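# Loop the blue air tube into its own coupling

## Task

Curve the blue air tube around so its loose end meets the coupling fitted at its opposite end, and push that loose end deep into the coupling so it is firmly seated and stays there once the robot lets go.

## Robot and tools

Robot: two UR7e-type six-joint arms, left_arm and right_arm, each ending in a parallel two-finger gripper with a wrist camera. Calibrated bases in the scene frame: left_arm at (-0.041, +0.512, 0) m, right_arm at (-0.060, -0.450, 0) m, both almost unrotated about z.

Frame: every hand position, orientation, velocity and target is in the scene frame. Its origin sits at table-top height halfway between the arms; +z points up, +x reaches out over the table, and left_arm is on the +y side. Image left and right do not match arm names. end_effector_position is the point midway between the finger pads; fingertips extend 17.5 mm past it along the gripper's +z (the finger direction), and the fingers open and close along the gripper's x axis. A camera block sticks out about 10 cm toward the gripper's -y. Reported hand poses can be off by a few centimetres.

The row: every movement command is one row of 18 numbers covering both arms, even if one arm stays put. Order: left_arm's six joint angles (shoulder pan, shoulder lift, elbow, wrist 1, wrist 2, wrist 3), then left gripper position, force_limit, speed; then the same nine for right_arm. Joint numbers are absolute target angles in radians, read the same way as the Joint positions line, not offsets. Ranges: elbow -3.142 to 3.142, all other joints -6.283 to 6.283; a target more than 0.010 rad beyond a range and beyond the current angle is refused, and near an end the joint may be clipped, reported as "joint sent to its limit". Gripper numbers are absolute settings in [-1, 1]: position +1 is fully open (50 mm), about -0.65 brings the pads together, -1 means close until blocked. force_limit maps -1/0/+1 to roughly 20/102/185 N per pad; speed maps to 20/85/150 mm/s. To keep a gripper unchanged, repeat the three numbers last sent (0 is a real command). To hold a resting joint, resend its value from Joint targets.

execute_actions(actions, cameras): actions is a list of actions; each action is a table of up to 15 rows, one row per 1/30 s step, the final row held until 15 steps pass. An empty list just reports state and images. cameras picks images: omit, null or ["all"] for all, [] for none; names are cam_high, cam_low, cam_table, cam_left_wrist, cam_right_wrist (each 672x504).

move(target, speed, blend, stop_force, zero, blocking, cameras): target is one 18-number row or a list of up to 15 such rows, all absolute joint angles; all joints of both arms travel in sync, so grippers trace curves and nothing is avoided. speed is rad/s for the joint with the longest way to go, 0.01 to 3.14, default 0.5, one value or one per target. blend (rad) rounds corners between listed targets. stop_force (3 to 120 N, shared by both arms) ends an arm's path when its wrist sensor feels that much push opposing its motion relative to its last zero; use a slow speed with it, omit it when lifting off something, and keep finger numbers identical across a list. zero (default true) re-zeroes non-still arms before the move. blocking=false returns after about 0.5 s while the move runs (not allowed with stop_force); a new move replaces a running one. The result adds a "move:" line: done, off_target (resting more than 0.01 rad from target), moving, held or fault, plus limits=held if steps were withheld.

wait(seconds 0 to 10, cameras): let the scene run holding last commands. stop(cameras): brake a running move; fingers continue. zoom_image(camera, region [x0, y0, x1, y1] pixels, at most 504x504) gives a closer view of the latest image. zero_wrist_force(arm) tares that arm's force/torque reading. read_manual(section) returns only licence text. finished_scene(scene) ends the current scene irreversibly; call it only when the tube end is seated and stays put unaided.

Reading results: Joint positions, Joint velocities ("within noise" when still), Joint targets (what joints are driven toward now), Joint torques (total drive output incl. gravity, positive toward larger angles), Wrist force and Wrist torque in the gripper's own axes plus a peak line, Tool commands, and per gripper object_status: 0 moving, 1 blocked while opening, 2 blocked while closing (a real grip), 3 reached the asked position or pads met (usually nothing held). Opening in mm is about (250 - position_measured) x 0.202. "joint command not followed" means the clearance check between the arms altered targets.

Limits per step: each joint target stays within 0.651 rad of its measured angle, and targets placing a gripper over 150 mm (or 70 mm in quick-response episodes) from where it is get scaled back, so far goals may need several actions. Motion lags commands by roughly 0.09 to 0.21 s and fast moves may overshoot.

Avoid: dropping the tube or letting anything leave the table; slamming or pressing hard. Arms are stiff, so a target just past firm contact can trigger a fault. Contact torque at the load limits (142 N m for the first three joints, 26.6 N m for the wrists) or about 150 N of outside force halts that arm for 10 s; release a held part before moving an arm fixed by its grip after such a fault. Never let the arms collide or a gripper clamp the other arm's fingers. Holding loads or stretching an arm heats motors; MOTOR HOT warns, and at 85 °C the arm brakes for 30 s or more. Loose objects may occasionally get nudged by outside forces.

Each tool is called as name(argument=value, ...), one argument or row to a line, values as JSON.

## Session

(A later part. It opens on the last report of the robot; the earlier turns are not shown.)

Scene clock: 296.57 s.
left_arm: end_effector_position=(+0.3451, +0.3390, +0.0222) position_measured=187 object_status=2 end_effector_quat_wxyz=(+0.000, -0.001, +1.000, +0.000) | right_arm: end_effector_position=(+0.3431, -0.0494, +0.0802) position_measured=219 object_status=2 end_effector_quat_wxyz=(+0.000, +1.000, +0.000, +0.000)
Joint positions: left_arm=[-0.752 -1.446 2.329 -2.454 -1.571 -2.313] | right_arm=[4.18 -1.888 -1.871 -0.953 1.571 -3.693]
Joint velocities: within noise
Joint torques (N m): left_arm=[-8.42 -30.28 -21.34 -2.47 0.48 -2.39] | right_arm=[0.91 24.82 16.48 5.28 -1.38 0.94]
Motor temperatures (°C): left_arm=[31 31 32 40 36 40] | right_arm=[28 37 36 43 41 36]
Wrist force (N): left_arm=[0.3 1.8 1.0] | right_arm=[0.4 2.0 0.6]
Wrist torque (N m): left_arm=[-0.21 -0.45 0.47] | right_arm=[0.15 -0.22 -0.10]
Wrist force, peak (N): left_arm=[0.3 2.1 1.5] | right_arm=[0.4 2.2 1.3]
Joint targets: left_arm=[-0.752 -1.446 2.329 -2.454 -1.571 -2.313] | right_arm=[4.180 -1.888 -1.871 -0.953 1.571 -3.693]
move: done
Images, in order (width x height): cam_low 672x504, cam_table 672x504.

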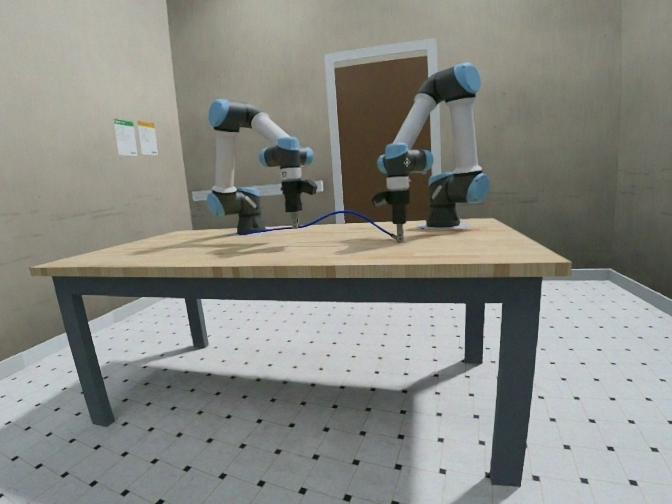

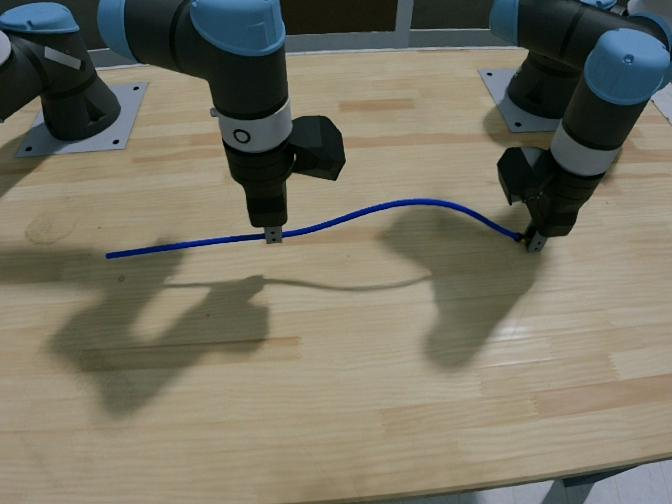

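move(
  target=[
    [-0.7516,-1.4463,2.3290,-2.4535,-1.571,-2.3126,-1,0,-1,4.180,-1.9415,-1.9063,-0.8642,1.571,-3.693,-1,0,-1],
    [-0.7516,-1.4463,2.3290,-2.4535,-1.571,-2.3126,-1,0,-1,4.180,-1.9415,-1.9063,-0.8642,1.571,-3.693,1,0,-1],
    [-0.7516,-1.4463,2.3290,-2.4535,-1.571,-2.3126,-1,0,-1,4.180,-1.7293,-1.600,-1.383,1.571,-3.693,1,0,-1],
  ],
  speed=[0.1,0.3,0.3],
  cameras=["cam_table","cam_low"],
)

zoom_image(
  camera="cam_low",
  region=[220, 130, 460, 310],
)

Scene clock: 316.73 s.
left_arm: end_effector_position=(+0.3451, +0.3390, +0.0222) position_measured=187 object_status=2 end_effector_quat_wxyz=(+0.000, -0.001, +1.000, +0.000) | right_arm: end_effector_position=(+0.3431, -0.0495, +0.2498) position_measured=3 object_status=3 end_effector_quat_wxyz=(+0.000, +1.000, +0.000, +0.000)
Joint positions: left_arm=[-0.752 -1.446 2.329 -2.453 -1.571 -2.313] | right_arm=[4.18 -1.729 -1.6 -1.383 1.571 -3.693]
Joint velocities: within noise
Joint torques (N m): left_arm=[-6.7 -26.36 -24.12 -2.53 -1.41 -1.84] | right_arm=[-0.59 46.78 32.34 1.33 -0.47 0.9]
Motor temperatures (°C): left_arm=[31 31 32 40 36 40] | right_arm=[28 37 36 43 41 36]
Wrist force (N): left_arm=[0.3 -0.3 1.6] | right_arm=[0.5 0.1 0.6]
Wrist torque (N m): left_arm=[-0.30 -0.45 0.47] | right_arm=[0.08 -0.26 -0.10]
Wrist force, peak (N): left_arm=[0.5 2.3 1.2] | right_arm=[0.4 2.0 1.6]
Joint targets: left_arm=[-0.752 -1.446 2.329 -2.454 -1.571 -2.313] | right_arm=[4.180 -1.729 -1.600 -1.383 1.571 -3.693]
move: done
Images, in order (width x height): cam_low 672x504, cam_table 672x504.

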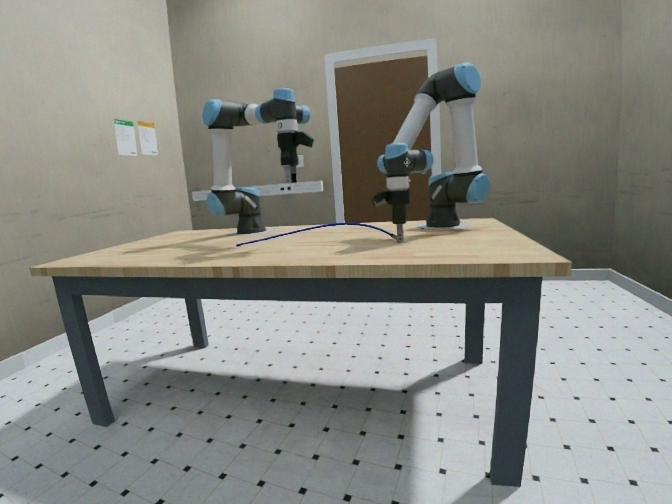

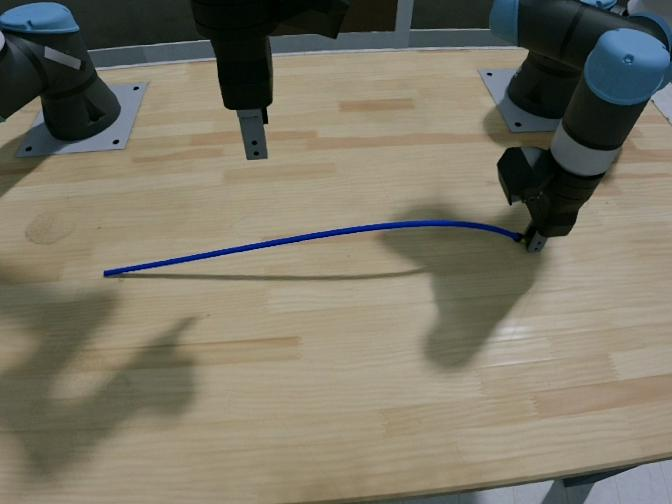

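Scaled by 2.100.

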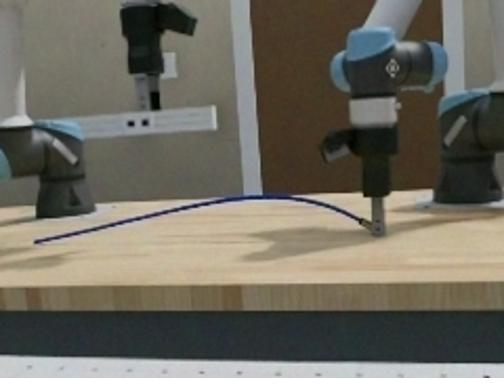

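move(
  target=[
    [-0.7516,-1.6441,2.2007,-2.1274,-1.571,-2.3126,-1,0,-1,3.9397,-1.5771,-2.1249,-1.0104,1.571,-3.9341,1,0,-1],
  ],
  speed=0.3,
  cameras=["cam_table","cam_low","cam_right_wrist"],
)

zoom_image(
  camera="cam_low",
  region=[220, 130, 460, 310],
)

Scene clock: 333.93 s.
left_arm: end_effector_position=(+0.3452, +0.3389, +0.1200) position_measured=187 object_status=2 end_effector_quat_wxyz=(+0.000, -0.001, +1.000, +0.000) | right_arm: end_effector_position=(+0.3432, -0.2394, +0.1200) position_measured=3 object_status=3 end_effector_quat_wxyz=(+0.000, +1.000, +0.000, +0.000)
Joint positions: left_arm=[-0.752 -1.644 2.201 -2.127 -1.571 -2.313] | right_arm=[3.94 -1.577 -2.125 -1.01 1.571 -3.934]
Joint velocities: within noise
Joint torques (N m): left_arm=[-5.42 -26.89 -30.89 -1.7 -1.14 -1.78] | right_arm=[-5 36.92 17.06 4.65 0.14 -1.87]
Motor temperatures (°C): left_arm=[31 31 32 40 36 40] | right_arm=[28 37 36 43 41 36]
Wrist force (N): left_arm=[0.6 0.0 1.7] | right_arm=[0.4 0.4 0.4]
Wrist torque (N m): left_arm=[-0.27 -0.50 0.46] | right_arm=[0.11 -0.24 -0.09]
Wrist force, peak (N): left_arm=[0.4 -0.1 2.5] | right_arm=[0.3 1.6 1.2]
Joint targets: left_arm=[-0.752 -1.644 2.201 -2.127 -1.571 -2.313] | right_arm=[3.940 -1.577 -2.125 -1.010 1.571 -3.934]
move: done
Images, in order (width x height): cam_low 672x504, cam_table 672x504, cam_right_wrist 672x504.

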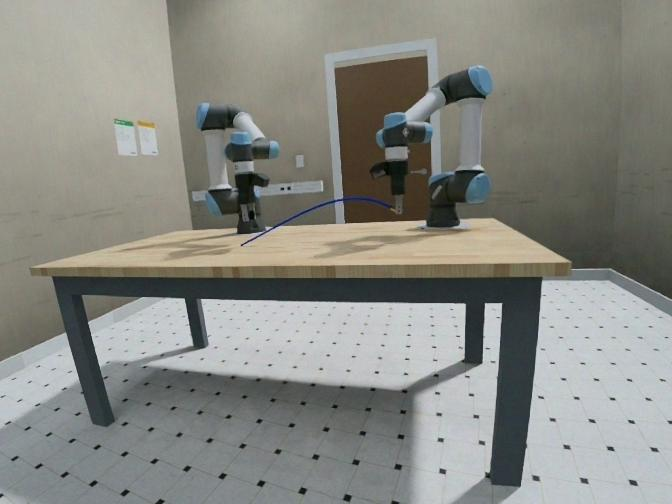

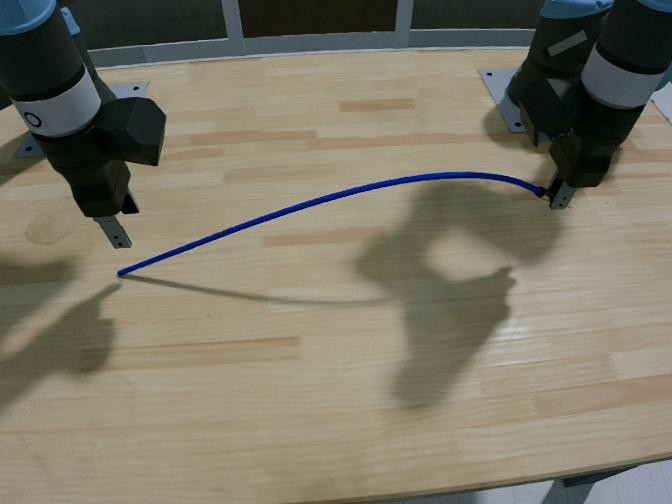

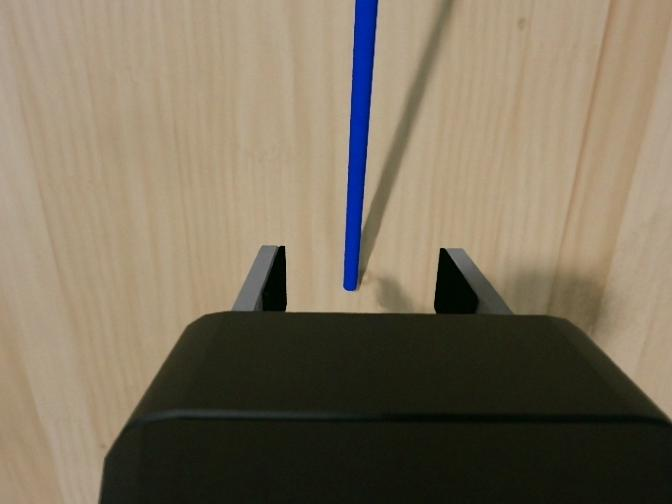

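Scaled by 2.100.

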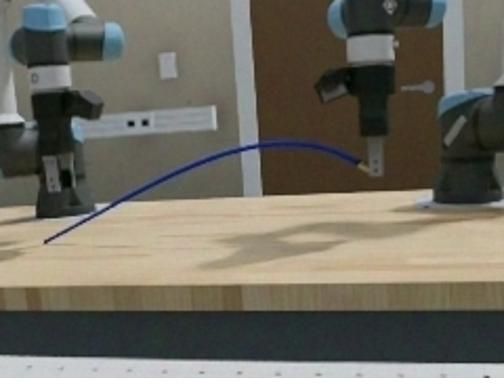

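move(
  target=[
    [-0.7516,-1.6441,2.2007,-2.1274,-1.571,-2.3126,-1,0,-1,3.8895,-1.5451,-2.1562,-1.0107,1.571,-3.9843,1,0,-1],
    [-0.7516,-1.6441,2.2007,-2.1274,-1.571,-2.3126,-1,0,-1,3.8895,-1.7307,-2.2777,-0.7036,1.571,-3.9843,1,0,-1],
  ],
  speed=[0.2,0.08],
  stop_force=8,
  cameras=["cam_table","cam_low","cam_right_wrist"],
)

zoom_image(
  camera="cam_table",
  region=[80, 200, 220, 305],
)

Scene clock: 356.70 s.
left_arm: end_effector_position=(+0.3452, +0.3389, +0.1201) position_measured=187 object_status=2 end_effector_quat_wxyz=(+0.000, -0.001, +1.000, +0.000) | right_arm: end_effector_position=(+0.3433, -0.2687, +0.0241) position_measured=3 object_status=3 end_effector_quat_wxyz=(+0.000, +1.000, +0.000, +0.000)
Joint positions: left_arm=[-0.752 -1.644 2.201 -2.127 -1.571 -2.313] | right_arm=[3.889 -1.731 -2.278 -0.704 1.571 -3.984]
Joint velocities: within noise
Joint torques (N m): left_arm=[-3.61 -25.59 -16.87 -3.42 -1.04 -1.51] | right_arm=[-4.67 14.54 12.64 4.72 0.96 -1.86]
Motor temperatures (°C): left_arm=[31 31 32 40 36 40] | right_arm=[28 37 36 43 41 36]
Wrist force (N): left_arm=[0.5 0.0 1.6] | right_arm=[0.1 0.3 1.0]
Wrist torque (N m): left_arm=[-0.27 -0.48 0.46] | right_arm=[0.11 -0.20 -0.07]
Wrist force, peak (N): left_arm=[0.3 0.0 2.1] | right_arm=[0.5 1.5 0.6]
Joint targets: left_arm=[-0.752 -1.644 2.201 -2.127 -1.571 -2.313] | right_arm=[3.889 -1.731 -2.278 -0.704 1.571 -3.984]
move: done
Images, in order (width x height): cam_low 672x504, cam_table 672x504, cam_right_wrist 672x504.

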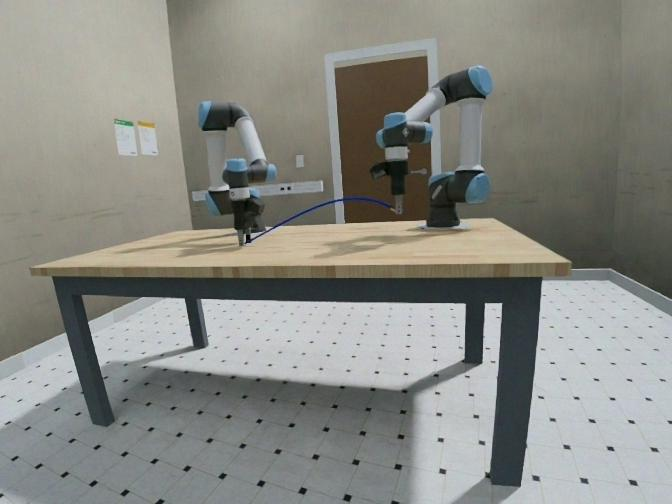

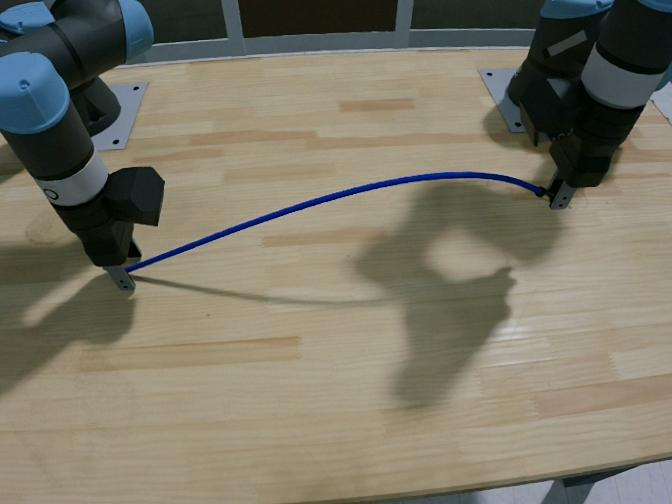

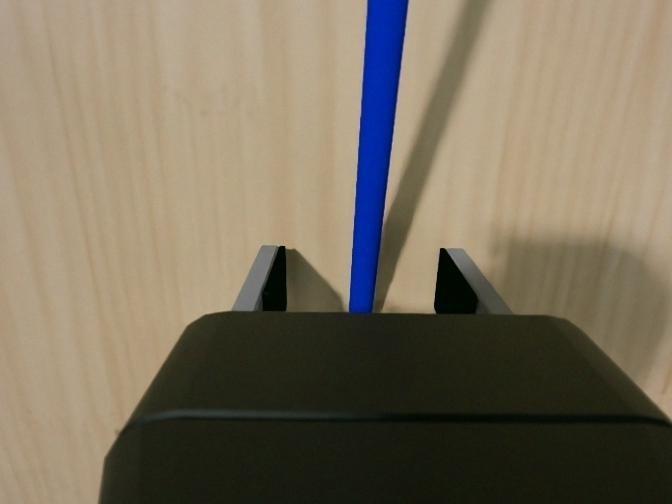

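Scaled by 3.600.

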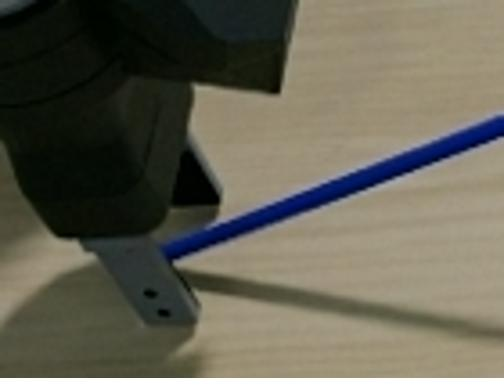

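move(
  target=[-0.7516,-1.6441,2.2007,-2.1274,-1.571,-2.3126,-1,0,-1,3.9607,-1.7267,-2.2073,-0.778,1.571,-3.9131,1,0,-1],
  speed=0.15,
  cameras=["cam_table","cam_low","cam_right_wrist"],
)

zoom_image(
  camera="cam_table",
  region=[80, 200, 220, 305],
)

zoom_image(
  camera="cam_table",
  region=[500, 140, 600, 215],
)

Scene clock: 391.87 s.
left_arm: end_effector_position=(+0.3452, +0.3389, +0.1201) position_measured=187 object_status=2 end_effector_quat_wxyz=(+0.000, -0.001, +1.000, +0.000) | right_arm: end_effector_position=(+0.3432, -0.2264, +0.0440) position_measured=3 object_status=3 end_effector_quat_wxyz=(+0.000, +1.000, +0.000, +0.000)
Joint positions: left_arm=[-0.752 -1.644 2.201 -2.127 -1.571 -2.313] | right_arm=[3.961 -1.727 -2.207 -0.778 1.571 -3.913]
Joint velocities: within noise
Joint torques (N m): left_arm=[-2.92 -25.48 -14.31 -3.84 -1.1 -1.3] | right_arm=[6.07 40.3 25.12 1.41 1.27 1.6]
Motor temperatures (°C): left_arm=[31 31 32 40 36 40] | right_arm=[28 37 36 43 41 36]
Wrist force (N): left_arm=[0.1 -0.1 1.7] | right_arm=[0.2 0.2 0.9]
Wrist torque (N m): left_arm=[-0.29 -0.43 0.46] | right_arm=[0.09 -0.21 -0.09]
Wrist force, peak (N): left_arm=[0.4 0.0 2.0] | right_arm=[0.1 1.1 1.4]
Joint targets: left_arm=[-0.752 -1.644 2.201 -2.127 -1.571 -2.313] | right_arm=[3.961 -1.727 -2.207 -0.778 1.571 -3.913]
move: done
Images, in order (width x height): cam_low 672x504, cam_table 672x504, cam_right_wrist 672x504.

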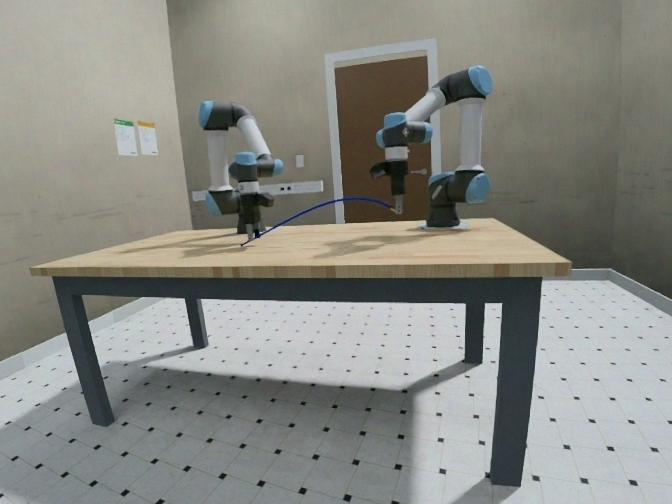

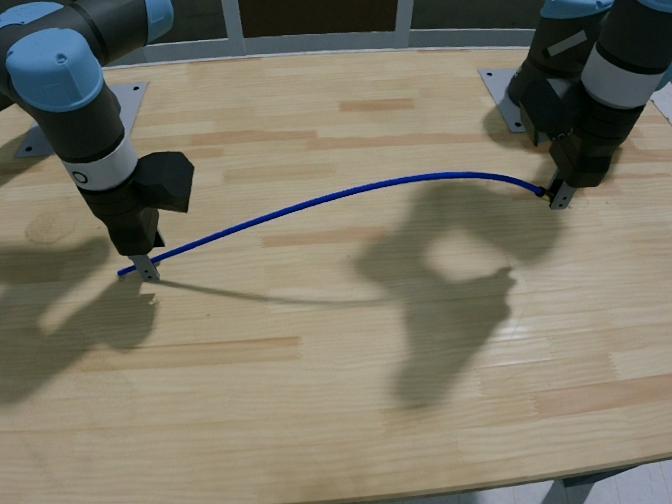

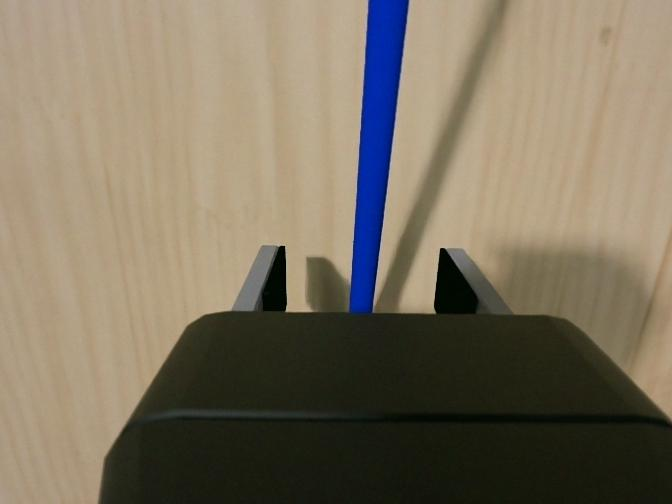

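Scaled by 3.600.

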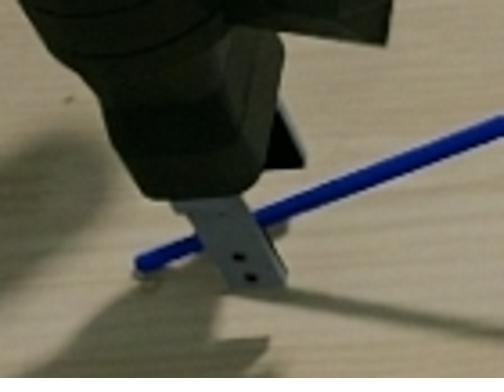

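Scaled by 5.040.

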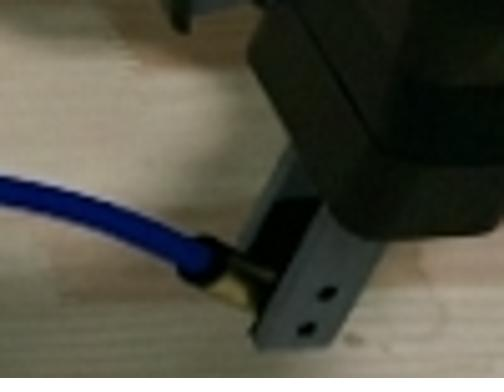

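move(
  target=[
    [-0.7516,-1.6441,2.2007,-2.1274,-1.571,-2.3126,-1,0,-1,3.9853,-1.7274,-2.1775,-0.8071,1.571,-3.8885,1,0,-1],
    [-0.7516,-1.6441,2.2007,-2.1274,-1.571,-2.3126,-1,0,-1,3.9853,-1.7274,-2.1775,-0.8071,1.571,-3.8885,-1,0,-1],
  ],
  speed=0.15,
  cameras=["cam_table","cam_high","cam_right_wrist"],
)

zoom_image(
  camera="cam_table",
  region=[80, 200, 220, 305],
)

zoom_image(
  camera="cam_high",
  region=[300, 330, 440, 435],
)

Scene clock: 409.17 s.
left_arm: end_effector_position=(+0.3452, +0.3389, +0.1201) position_measured=187 object_status=2 end_effector_quat_wxyz=(+0.000, -0.001, +1.000, +0.000) | right_arm: end_effector_position=(+0.3432, -0.2103, +0.0521) position_measured=220 object_status=2 end_effector_quat_wxyz=(+0.000, +1.000, +0.000, +0.000)
Joint positions: left_arm=[-0.752 -1.644 2.201 -2.127 -1.571 -2.313] | right_arm=[3.985 -1.727 -2.177 -0.807 1.571 -3.888]
Joint velocities: within noise
Joint torques (N m): left_arm=[-2.91 -23.93 -15.29 -3.8 -1 -1.18] | right_arm=[6 16.4 21.33 2.07 1.84 1.69]
Motor temperatures (°C): left_arm=[31 31 32 40 36 40] | right_arm=[28 37 36 43 41 36]
Wrist force (N): left_arm=[0.5 -0.2 1.5] | right_arm=[0.2 0.3 0.9]
Wrist torque (N m): left_arm=[-0.30 -0.49 0.45] | right_arm=[0.10 -0.20 -0.08]
Wrist force, peak (N): left_arm=[0.2 0.0 2.1] | right_arm=[0.3 0.6 1.2]
Joint targets: left_arm=[-0.752 -1.644 2.201 -2.127 -1.571 -2.313] | right_arm=[3.985 -1.727 -2.178 -0.807 1.571 -3.888]
move: done
Images, in order (width x height): cam_high 672x504, cam_table 672x504, cam_right_wrist 672x504.

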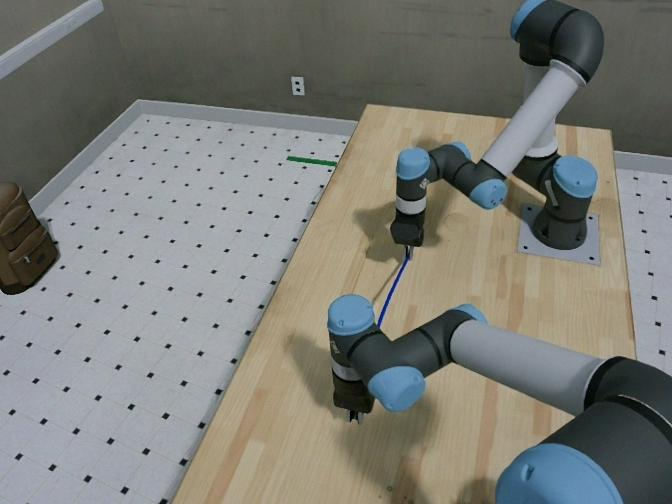

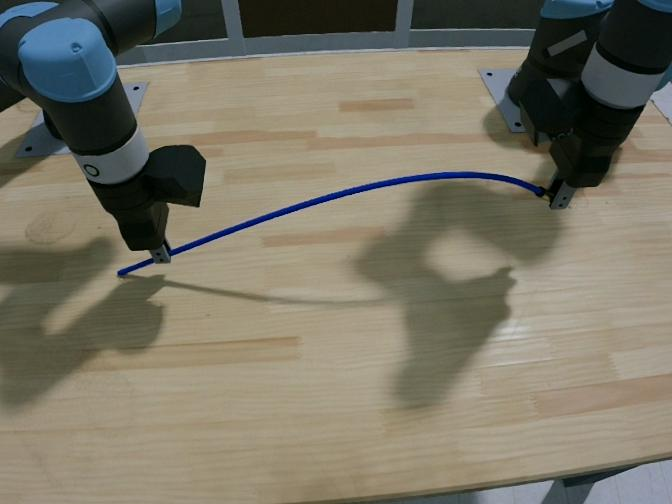

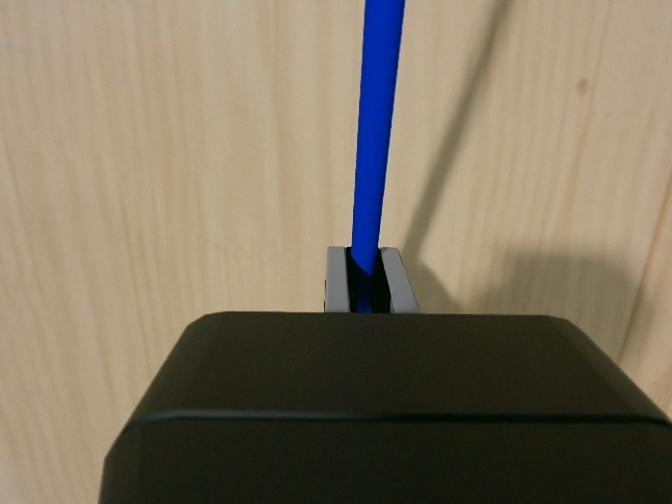

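Scaled by 3.600.

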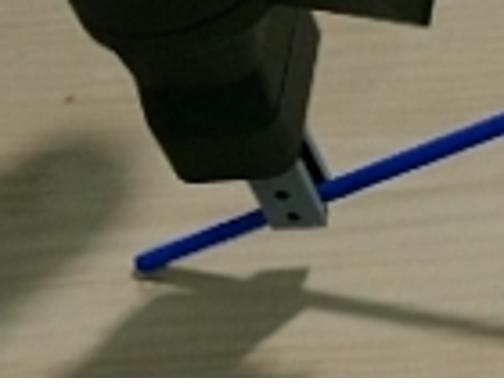

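Scaled by 3.600.

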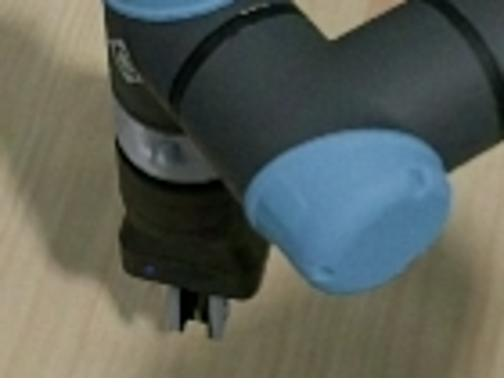

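move(
  target=[
    [-0.8481,-1.6980,2.1889,-2.0617,-1.571,-3.194,-1,0,-1,4.026,-1.5372,-2.105,-1.0698,1.571,-3.0628,-1,0,-1],
    [-1.0220,-1.6959,2.1873,-2.0622,-1.571,-4.1538,-1,0,-1,4.1829,-1.5467,-2.0954,-1.0699,1.571,-2.1201,-1,0,-1],
  ],
  speed=0.3,
  blend=[0.1,0],
  cameras=["cam_table","cam_high","cam_low"],
)

Scene clock: 509.67 s.
left_arm: end_effector_position=(+0.2802, +0.2498, +0.1400) position_measured=187 object_status=2 end_effector_quat_wxyz=(+0.000, +0.707, -0.707, +0.000) | right_arm: end_effector_position=(+0.2801, -0.1494, +0.1401) position_measured=220 object_status=2 end_effector_quat_wxyz=(+0.000, +0.707, -0.707, +0.000)
Joint positions: left_arm=[-1.022 -1.696 2.187 -2.062 -1.571 -4.154] | right_arm=[4.183 -1.547 -2.095 -1.07 1.571 -2.12]
Joint velocities: within noise
Joint torques (N m): left_arm=[-9.65 -8.73 -30.93 -4.19 -0.65 -2.57] | right_arm=[5.91 11.44 29.27 1.49 1.78 1.81]
Motor temperatures (°C): left_arm=[31 31 32 40 36 40] | right_arm=[28 37 36 43 41 36]
Wrist force (N): left_arm=[1.2 -0.1 1.8] | right_arm=[-0.2 -0.1 0.5]
Wrist torque (N m): left_arm=[-0.29 -0.56 0.61] | right_arm=[0.08 -0.20 -0.20]
Wrist force, peak (N): left_arm=[1.0 0.0 2.2] | right_arm=[0.3 0.2 1.6]
Joint targets: left_arm=[-1.022 -1.696 2.187 -2.062 -1.571 -4.154] | right_arm=[4.183 -1.547 -2.095 -1.070 1.571 -2.120]
move: done
Images, in order (width x height): cam_high 672x504, cam_low 672x504, cam_table 672x504.

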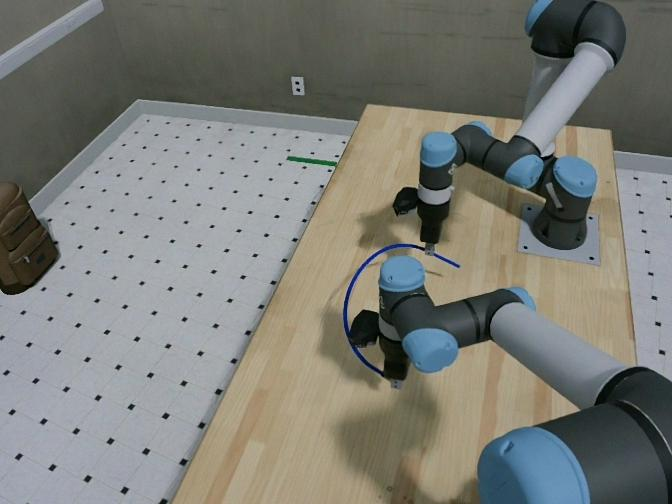

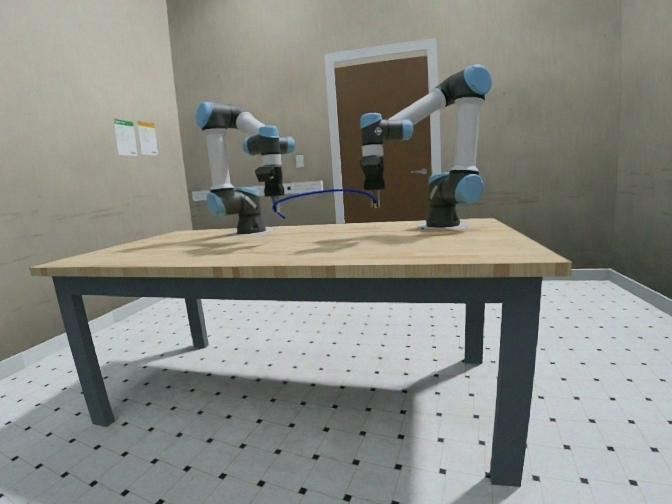

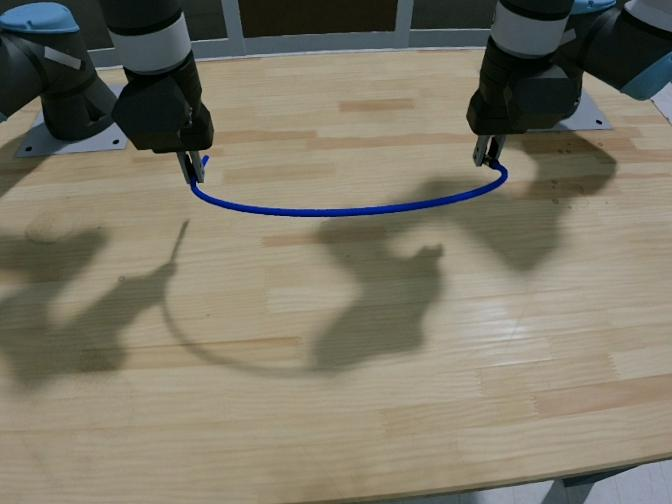

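move(
  target=[
    [-1.1706,-1.6812,2.1747,-2.0643,-1.571,-5.0878,-1,0,-1,4.3171,-1.5653,-2.0771,-1.0696,1.571,-1.2005,-1,0,-1],
    [-1.1268,-1.6654,2.4553,-2.8890,-1.8119,-5.8948,-1,0,-1,4.2812,-1.5266,-2.3322,-0.4237,1.7702,-0.4076,-1,0,-1],
  ],
  speed=0.3,
  blend=[0.1,0],
)

zoom_image(
  camera="cam_table",
  region=[220, 60, 480, 255],
)

zoom_image(
  camera="cam_high",
  region=[380, 220, 540, 340],
)

zoom_image(
  camera="cam_low",
  region=[250, 120, 430, 255],
)

Scene clock: 549.33 s.
left_arm: end_effector_position=(+0.2203, +0.1398, +0.1400) position_measured=187 object_status=2 end_effector_quat_wxyz=(+0.284, +0.959, +0.000, +0.000) | right_arm: end_effector_position=(+0.2201, -0.0595, +0.1400) position_measured=220 object_status=2 end_effector_quat_wxyz=(+0.000, -0.001, +0.972, +0.233)
Joint positions: left_arm=[-1.127 -1.665 2.455 -2.889 -1.812 -5.895] | right_arm=[4.281 -1.527 -2.332 -0.424 1.77 -0.408]
Joint velocities: within noise
Joint torques (N m): left_arm=[13.88 -6.44 -8.64 -4.86 -1.52 -2.76] | right_arm=[-5.17 32.75 13.99 5.01 2.18 2.03]
Motor temperatures (°C): left_arm=[31 31 32 40 36 40] | right_arm=[28 37 36 43 40 36]
Wrist force (N): left_arm=[0.4 -0.1 2.1] | right_arm=[-0.2 1.0 2.6]
Wrist torque (N m): left_arm=[-0.53 -0.46 0.27] | right_arm=[-0.40 -0.08 -0.19]
Wrist force, peak (N): left_arm=[1.0 0.2 2.6] | right_arm=[-0.3 1.7 2.4]
Joint targets: left_arm=[-1.127 -1.665 2.455 -2.889 -1.812 -5.895] | right_arm=[4.281 -1.527 -2.332 -0.424 1.770 -0.408]
move: done

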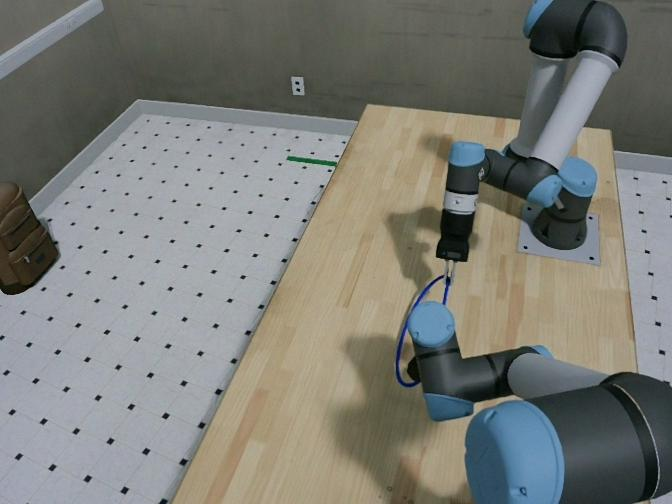

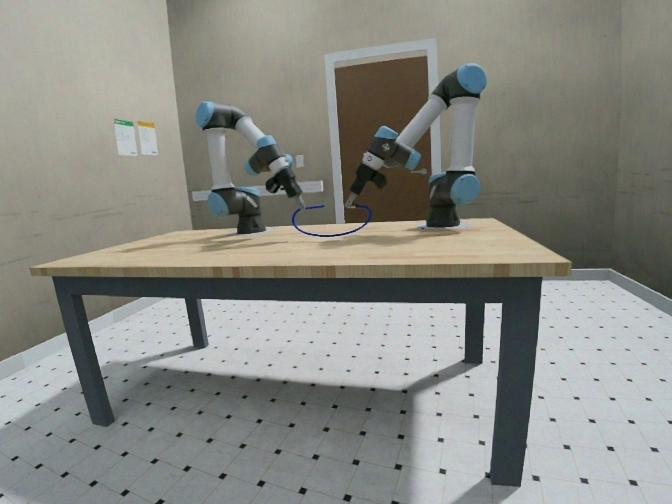

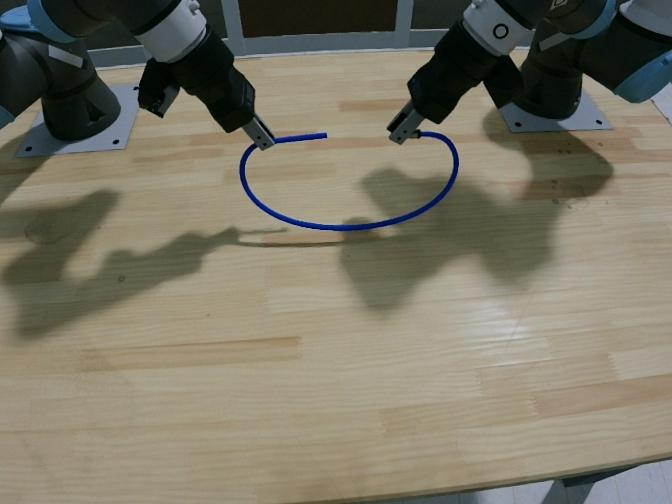

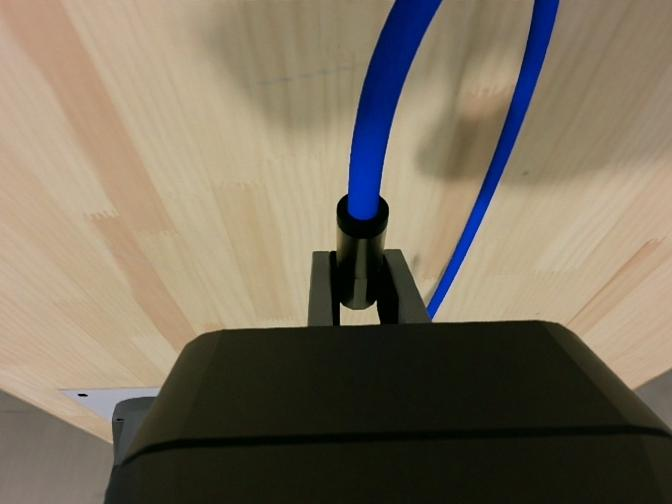

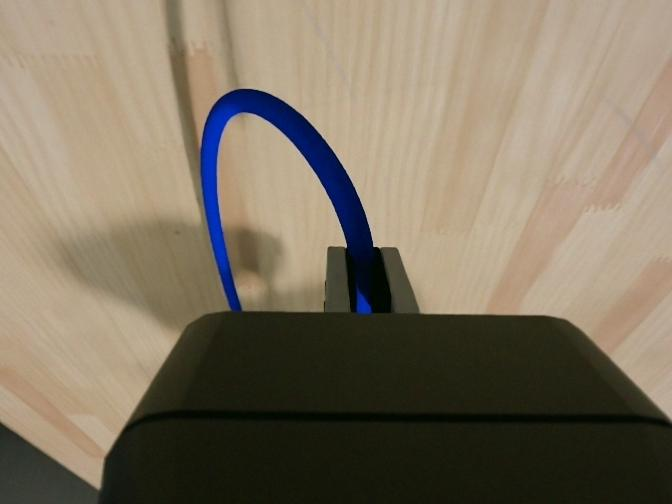

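Scaled by 1.938.

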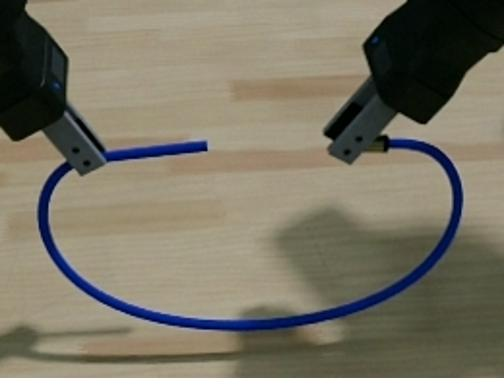

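Scaled by 3.150.

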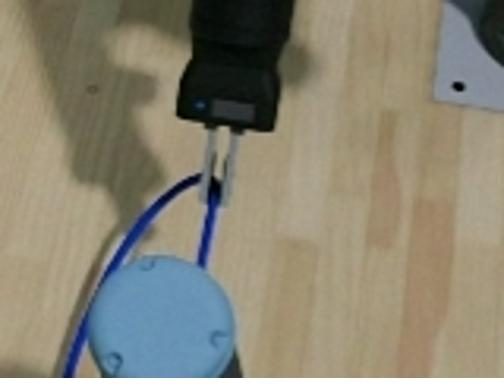

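Scaled by 2.800.

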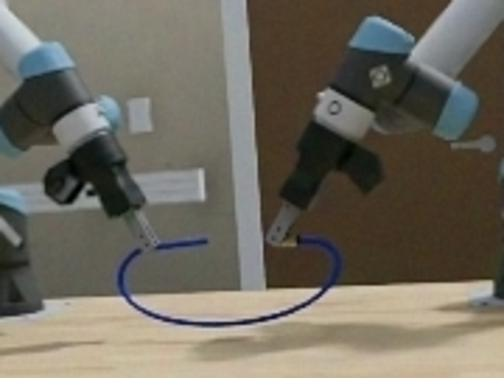

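zoom_image(
  camera="cam_low",
  region=[290, 190, 380, 240],
)

zoom_image(
  camera="cam_table",
  region=[240, 90, 440, 190],
)

Scaled by 5.600.

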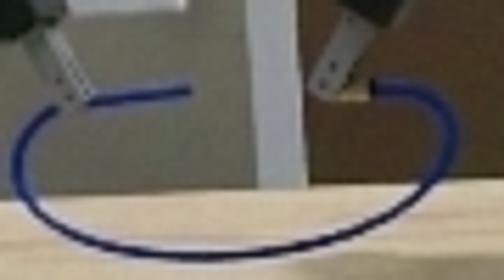

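Scaled by 2.520.

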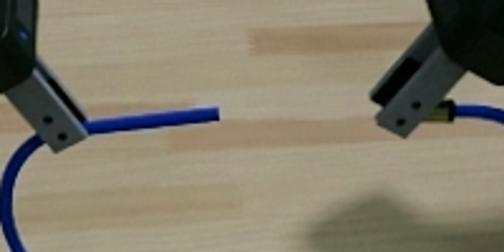

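move(
  target=[-1.1268,-1.6654,2.4553,-2.8890,-1.8119,-5.8948,-1,0,-1,4.3698,-1.7094,-2.1721,-0.3862,1.7326,-0.3260,-1,0,-1],
  speed=0.12,
)

zoom_image(
  camera="cam_low",
  region=[300, 190, 380, 240],
)

zoom_image(
  camera="cam_table",
  region=[300, 80, 450, 170],
)

zoom_image(
  camera="cam_high",
  region=[380, 220, 540, 340],
)

Scene clock: 615.47 s.
left_arm: end_effector_position=(+0.2203, +0.1398, +0.1400) position_measured=187 object_status=2 end_effector_quat_wxyz=(+0.284, +0.959, +0.000, +0.000) | right_arm: end_effector_position=(+0.2200, +0.0305, +0.1310) position_measured=220 object_status=2 end_effector_quat_wxyz=(+0.000, +0.000, +0.972, +0.234)
Joint positions: left_arm=[-1.127 -1.665 2.455 -2.889 -1.812 -5.895] | right_arm=[4.37 -1.709 -2.172 -0.386 1.733 -0.326]
Joint velocities: within noise
Joint torques (N m): left_arm=[11.6 -6.93 -15.51 -2.96 -1.2 -2.14] | right_arm=[6.83 16.17 27.21 5.16 -1.68 1.87]
Motor temperatures (°C): left_arm=[31 31 32 40 36 40] | right_arm=[28 37 36 43 40 36]
Wrist force (N): left_arm=[0.3 -0.5 1.6] | right_arm=[-0.2 0.5 1.6]
Wrist torque (N m): left_arm=[-0.43 -0.41 0.23] | right_arm=[-0.31 -0.10 -0.15]
Wrist force, peak (N): left_arm=[0.6 0.1 2.3] | right_arm=[-0.3 1.2 2.5]
Joint targets: left_arm=[-1.127 -1.665 2.455 -2.889 -1.812 -5.895] | right_arm=[4.370 -1.709 -2.172 -0.386 1.733 -0.326]
move: done

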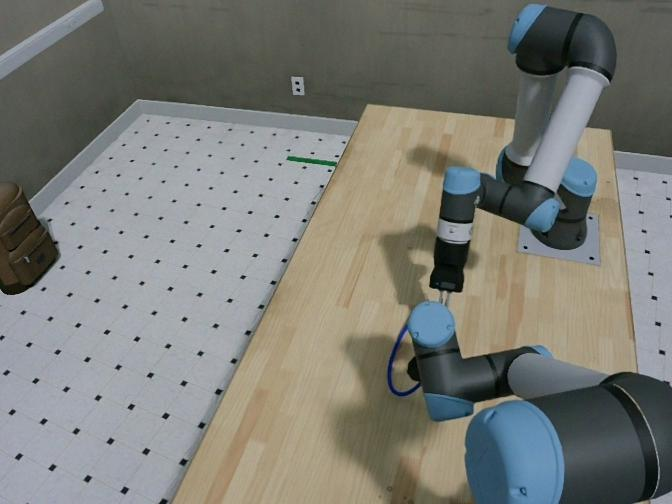

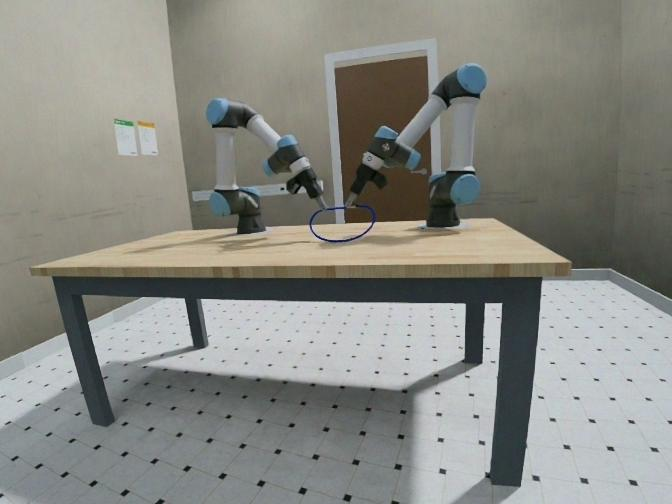

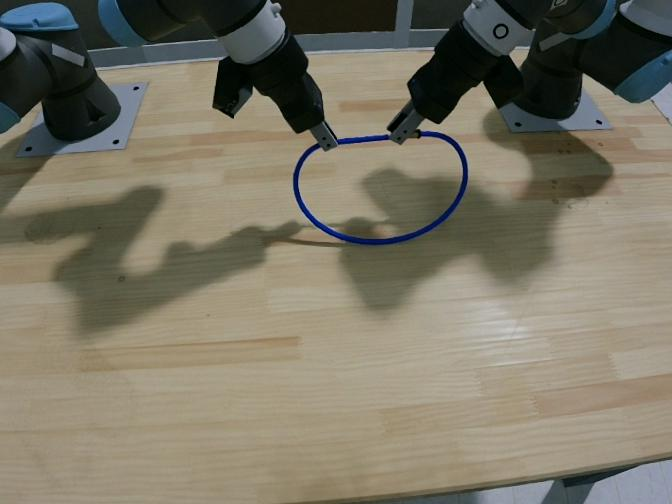

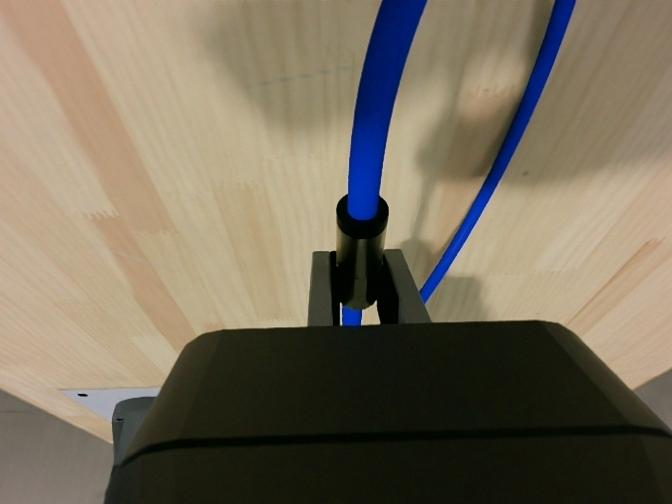

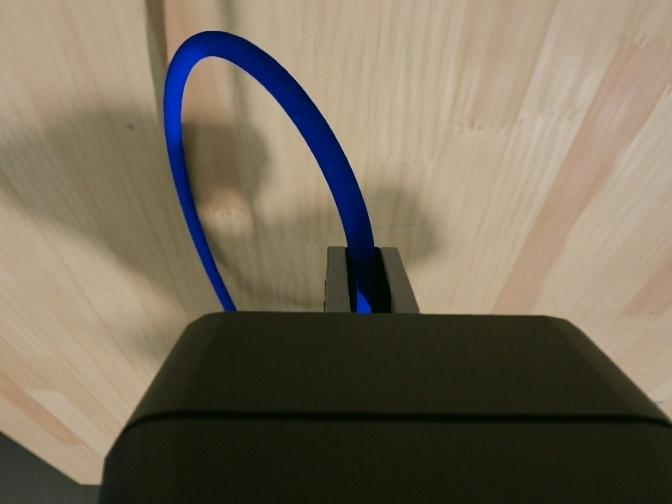

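Scaled by 6.300.

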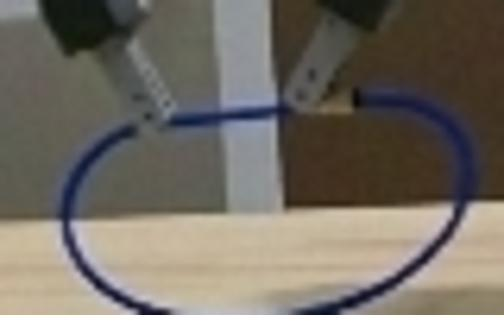

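Scaled by 3.360.

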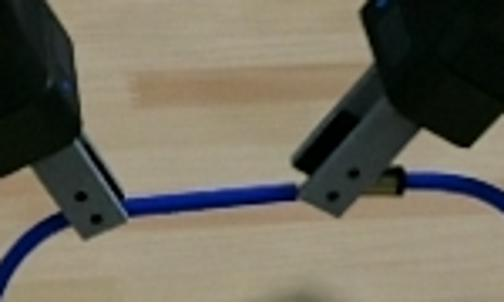

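Scaled by 3.150.

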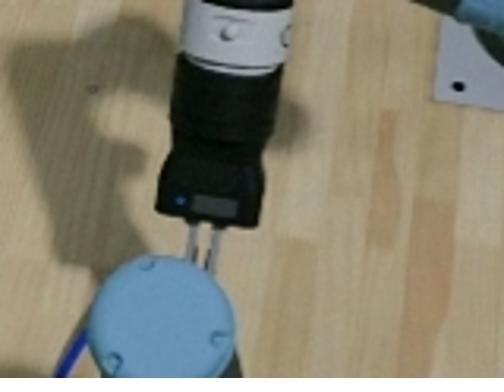

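zoom_image(
  camera="cam_left_wrist",
  region=[290, 190, 430, 330],
)

zoom_image(
  camera="cam_table",
  region=[370, 110, 440, 160],
)

zoom_image(
  camera="cam_low",
  region=[330, 195, 370, 220],
)

Scaled by 3.600.

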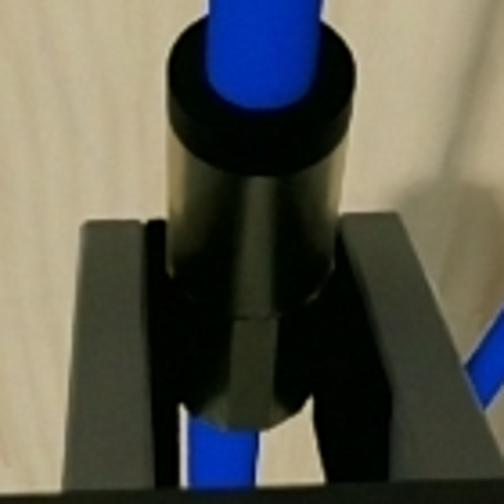

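Scaled by 7.200.

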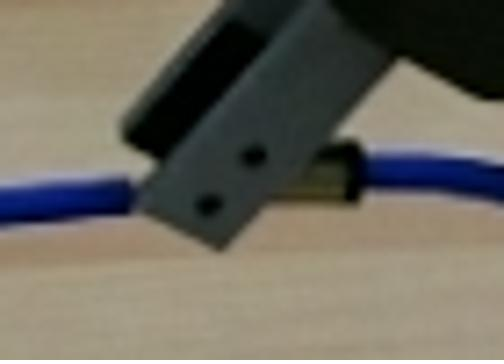

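Scaled by 12.600.

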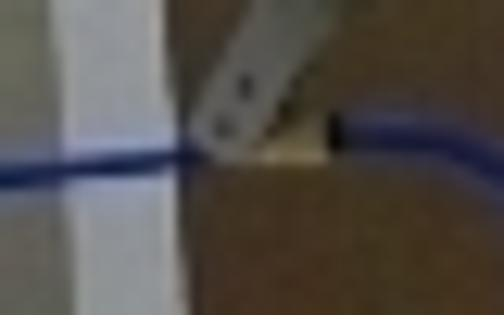

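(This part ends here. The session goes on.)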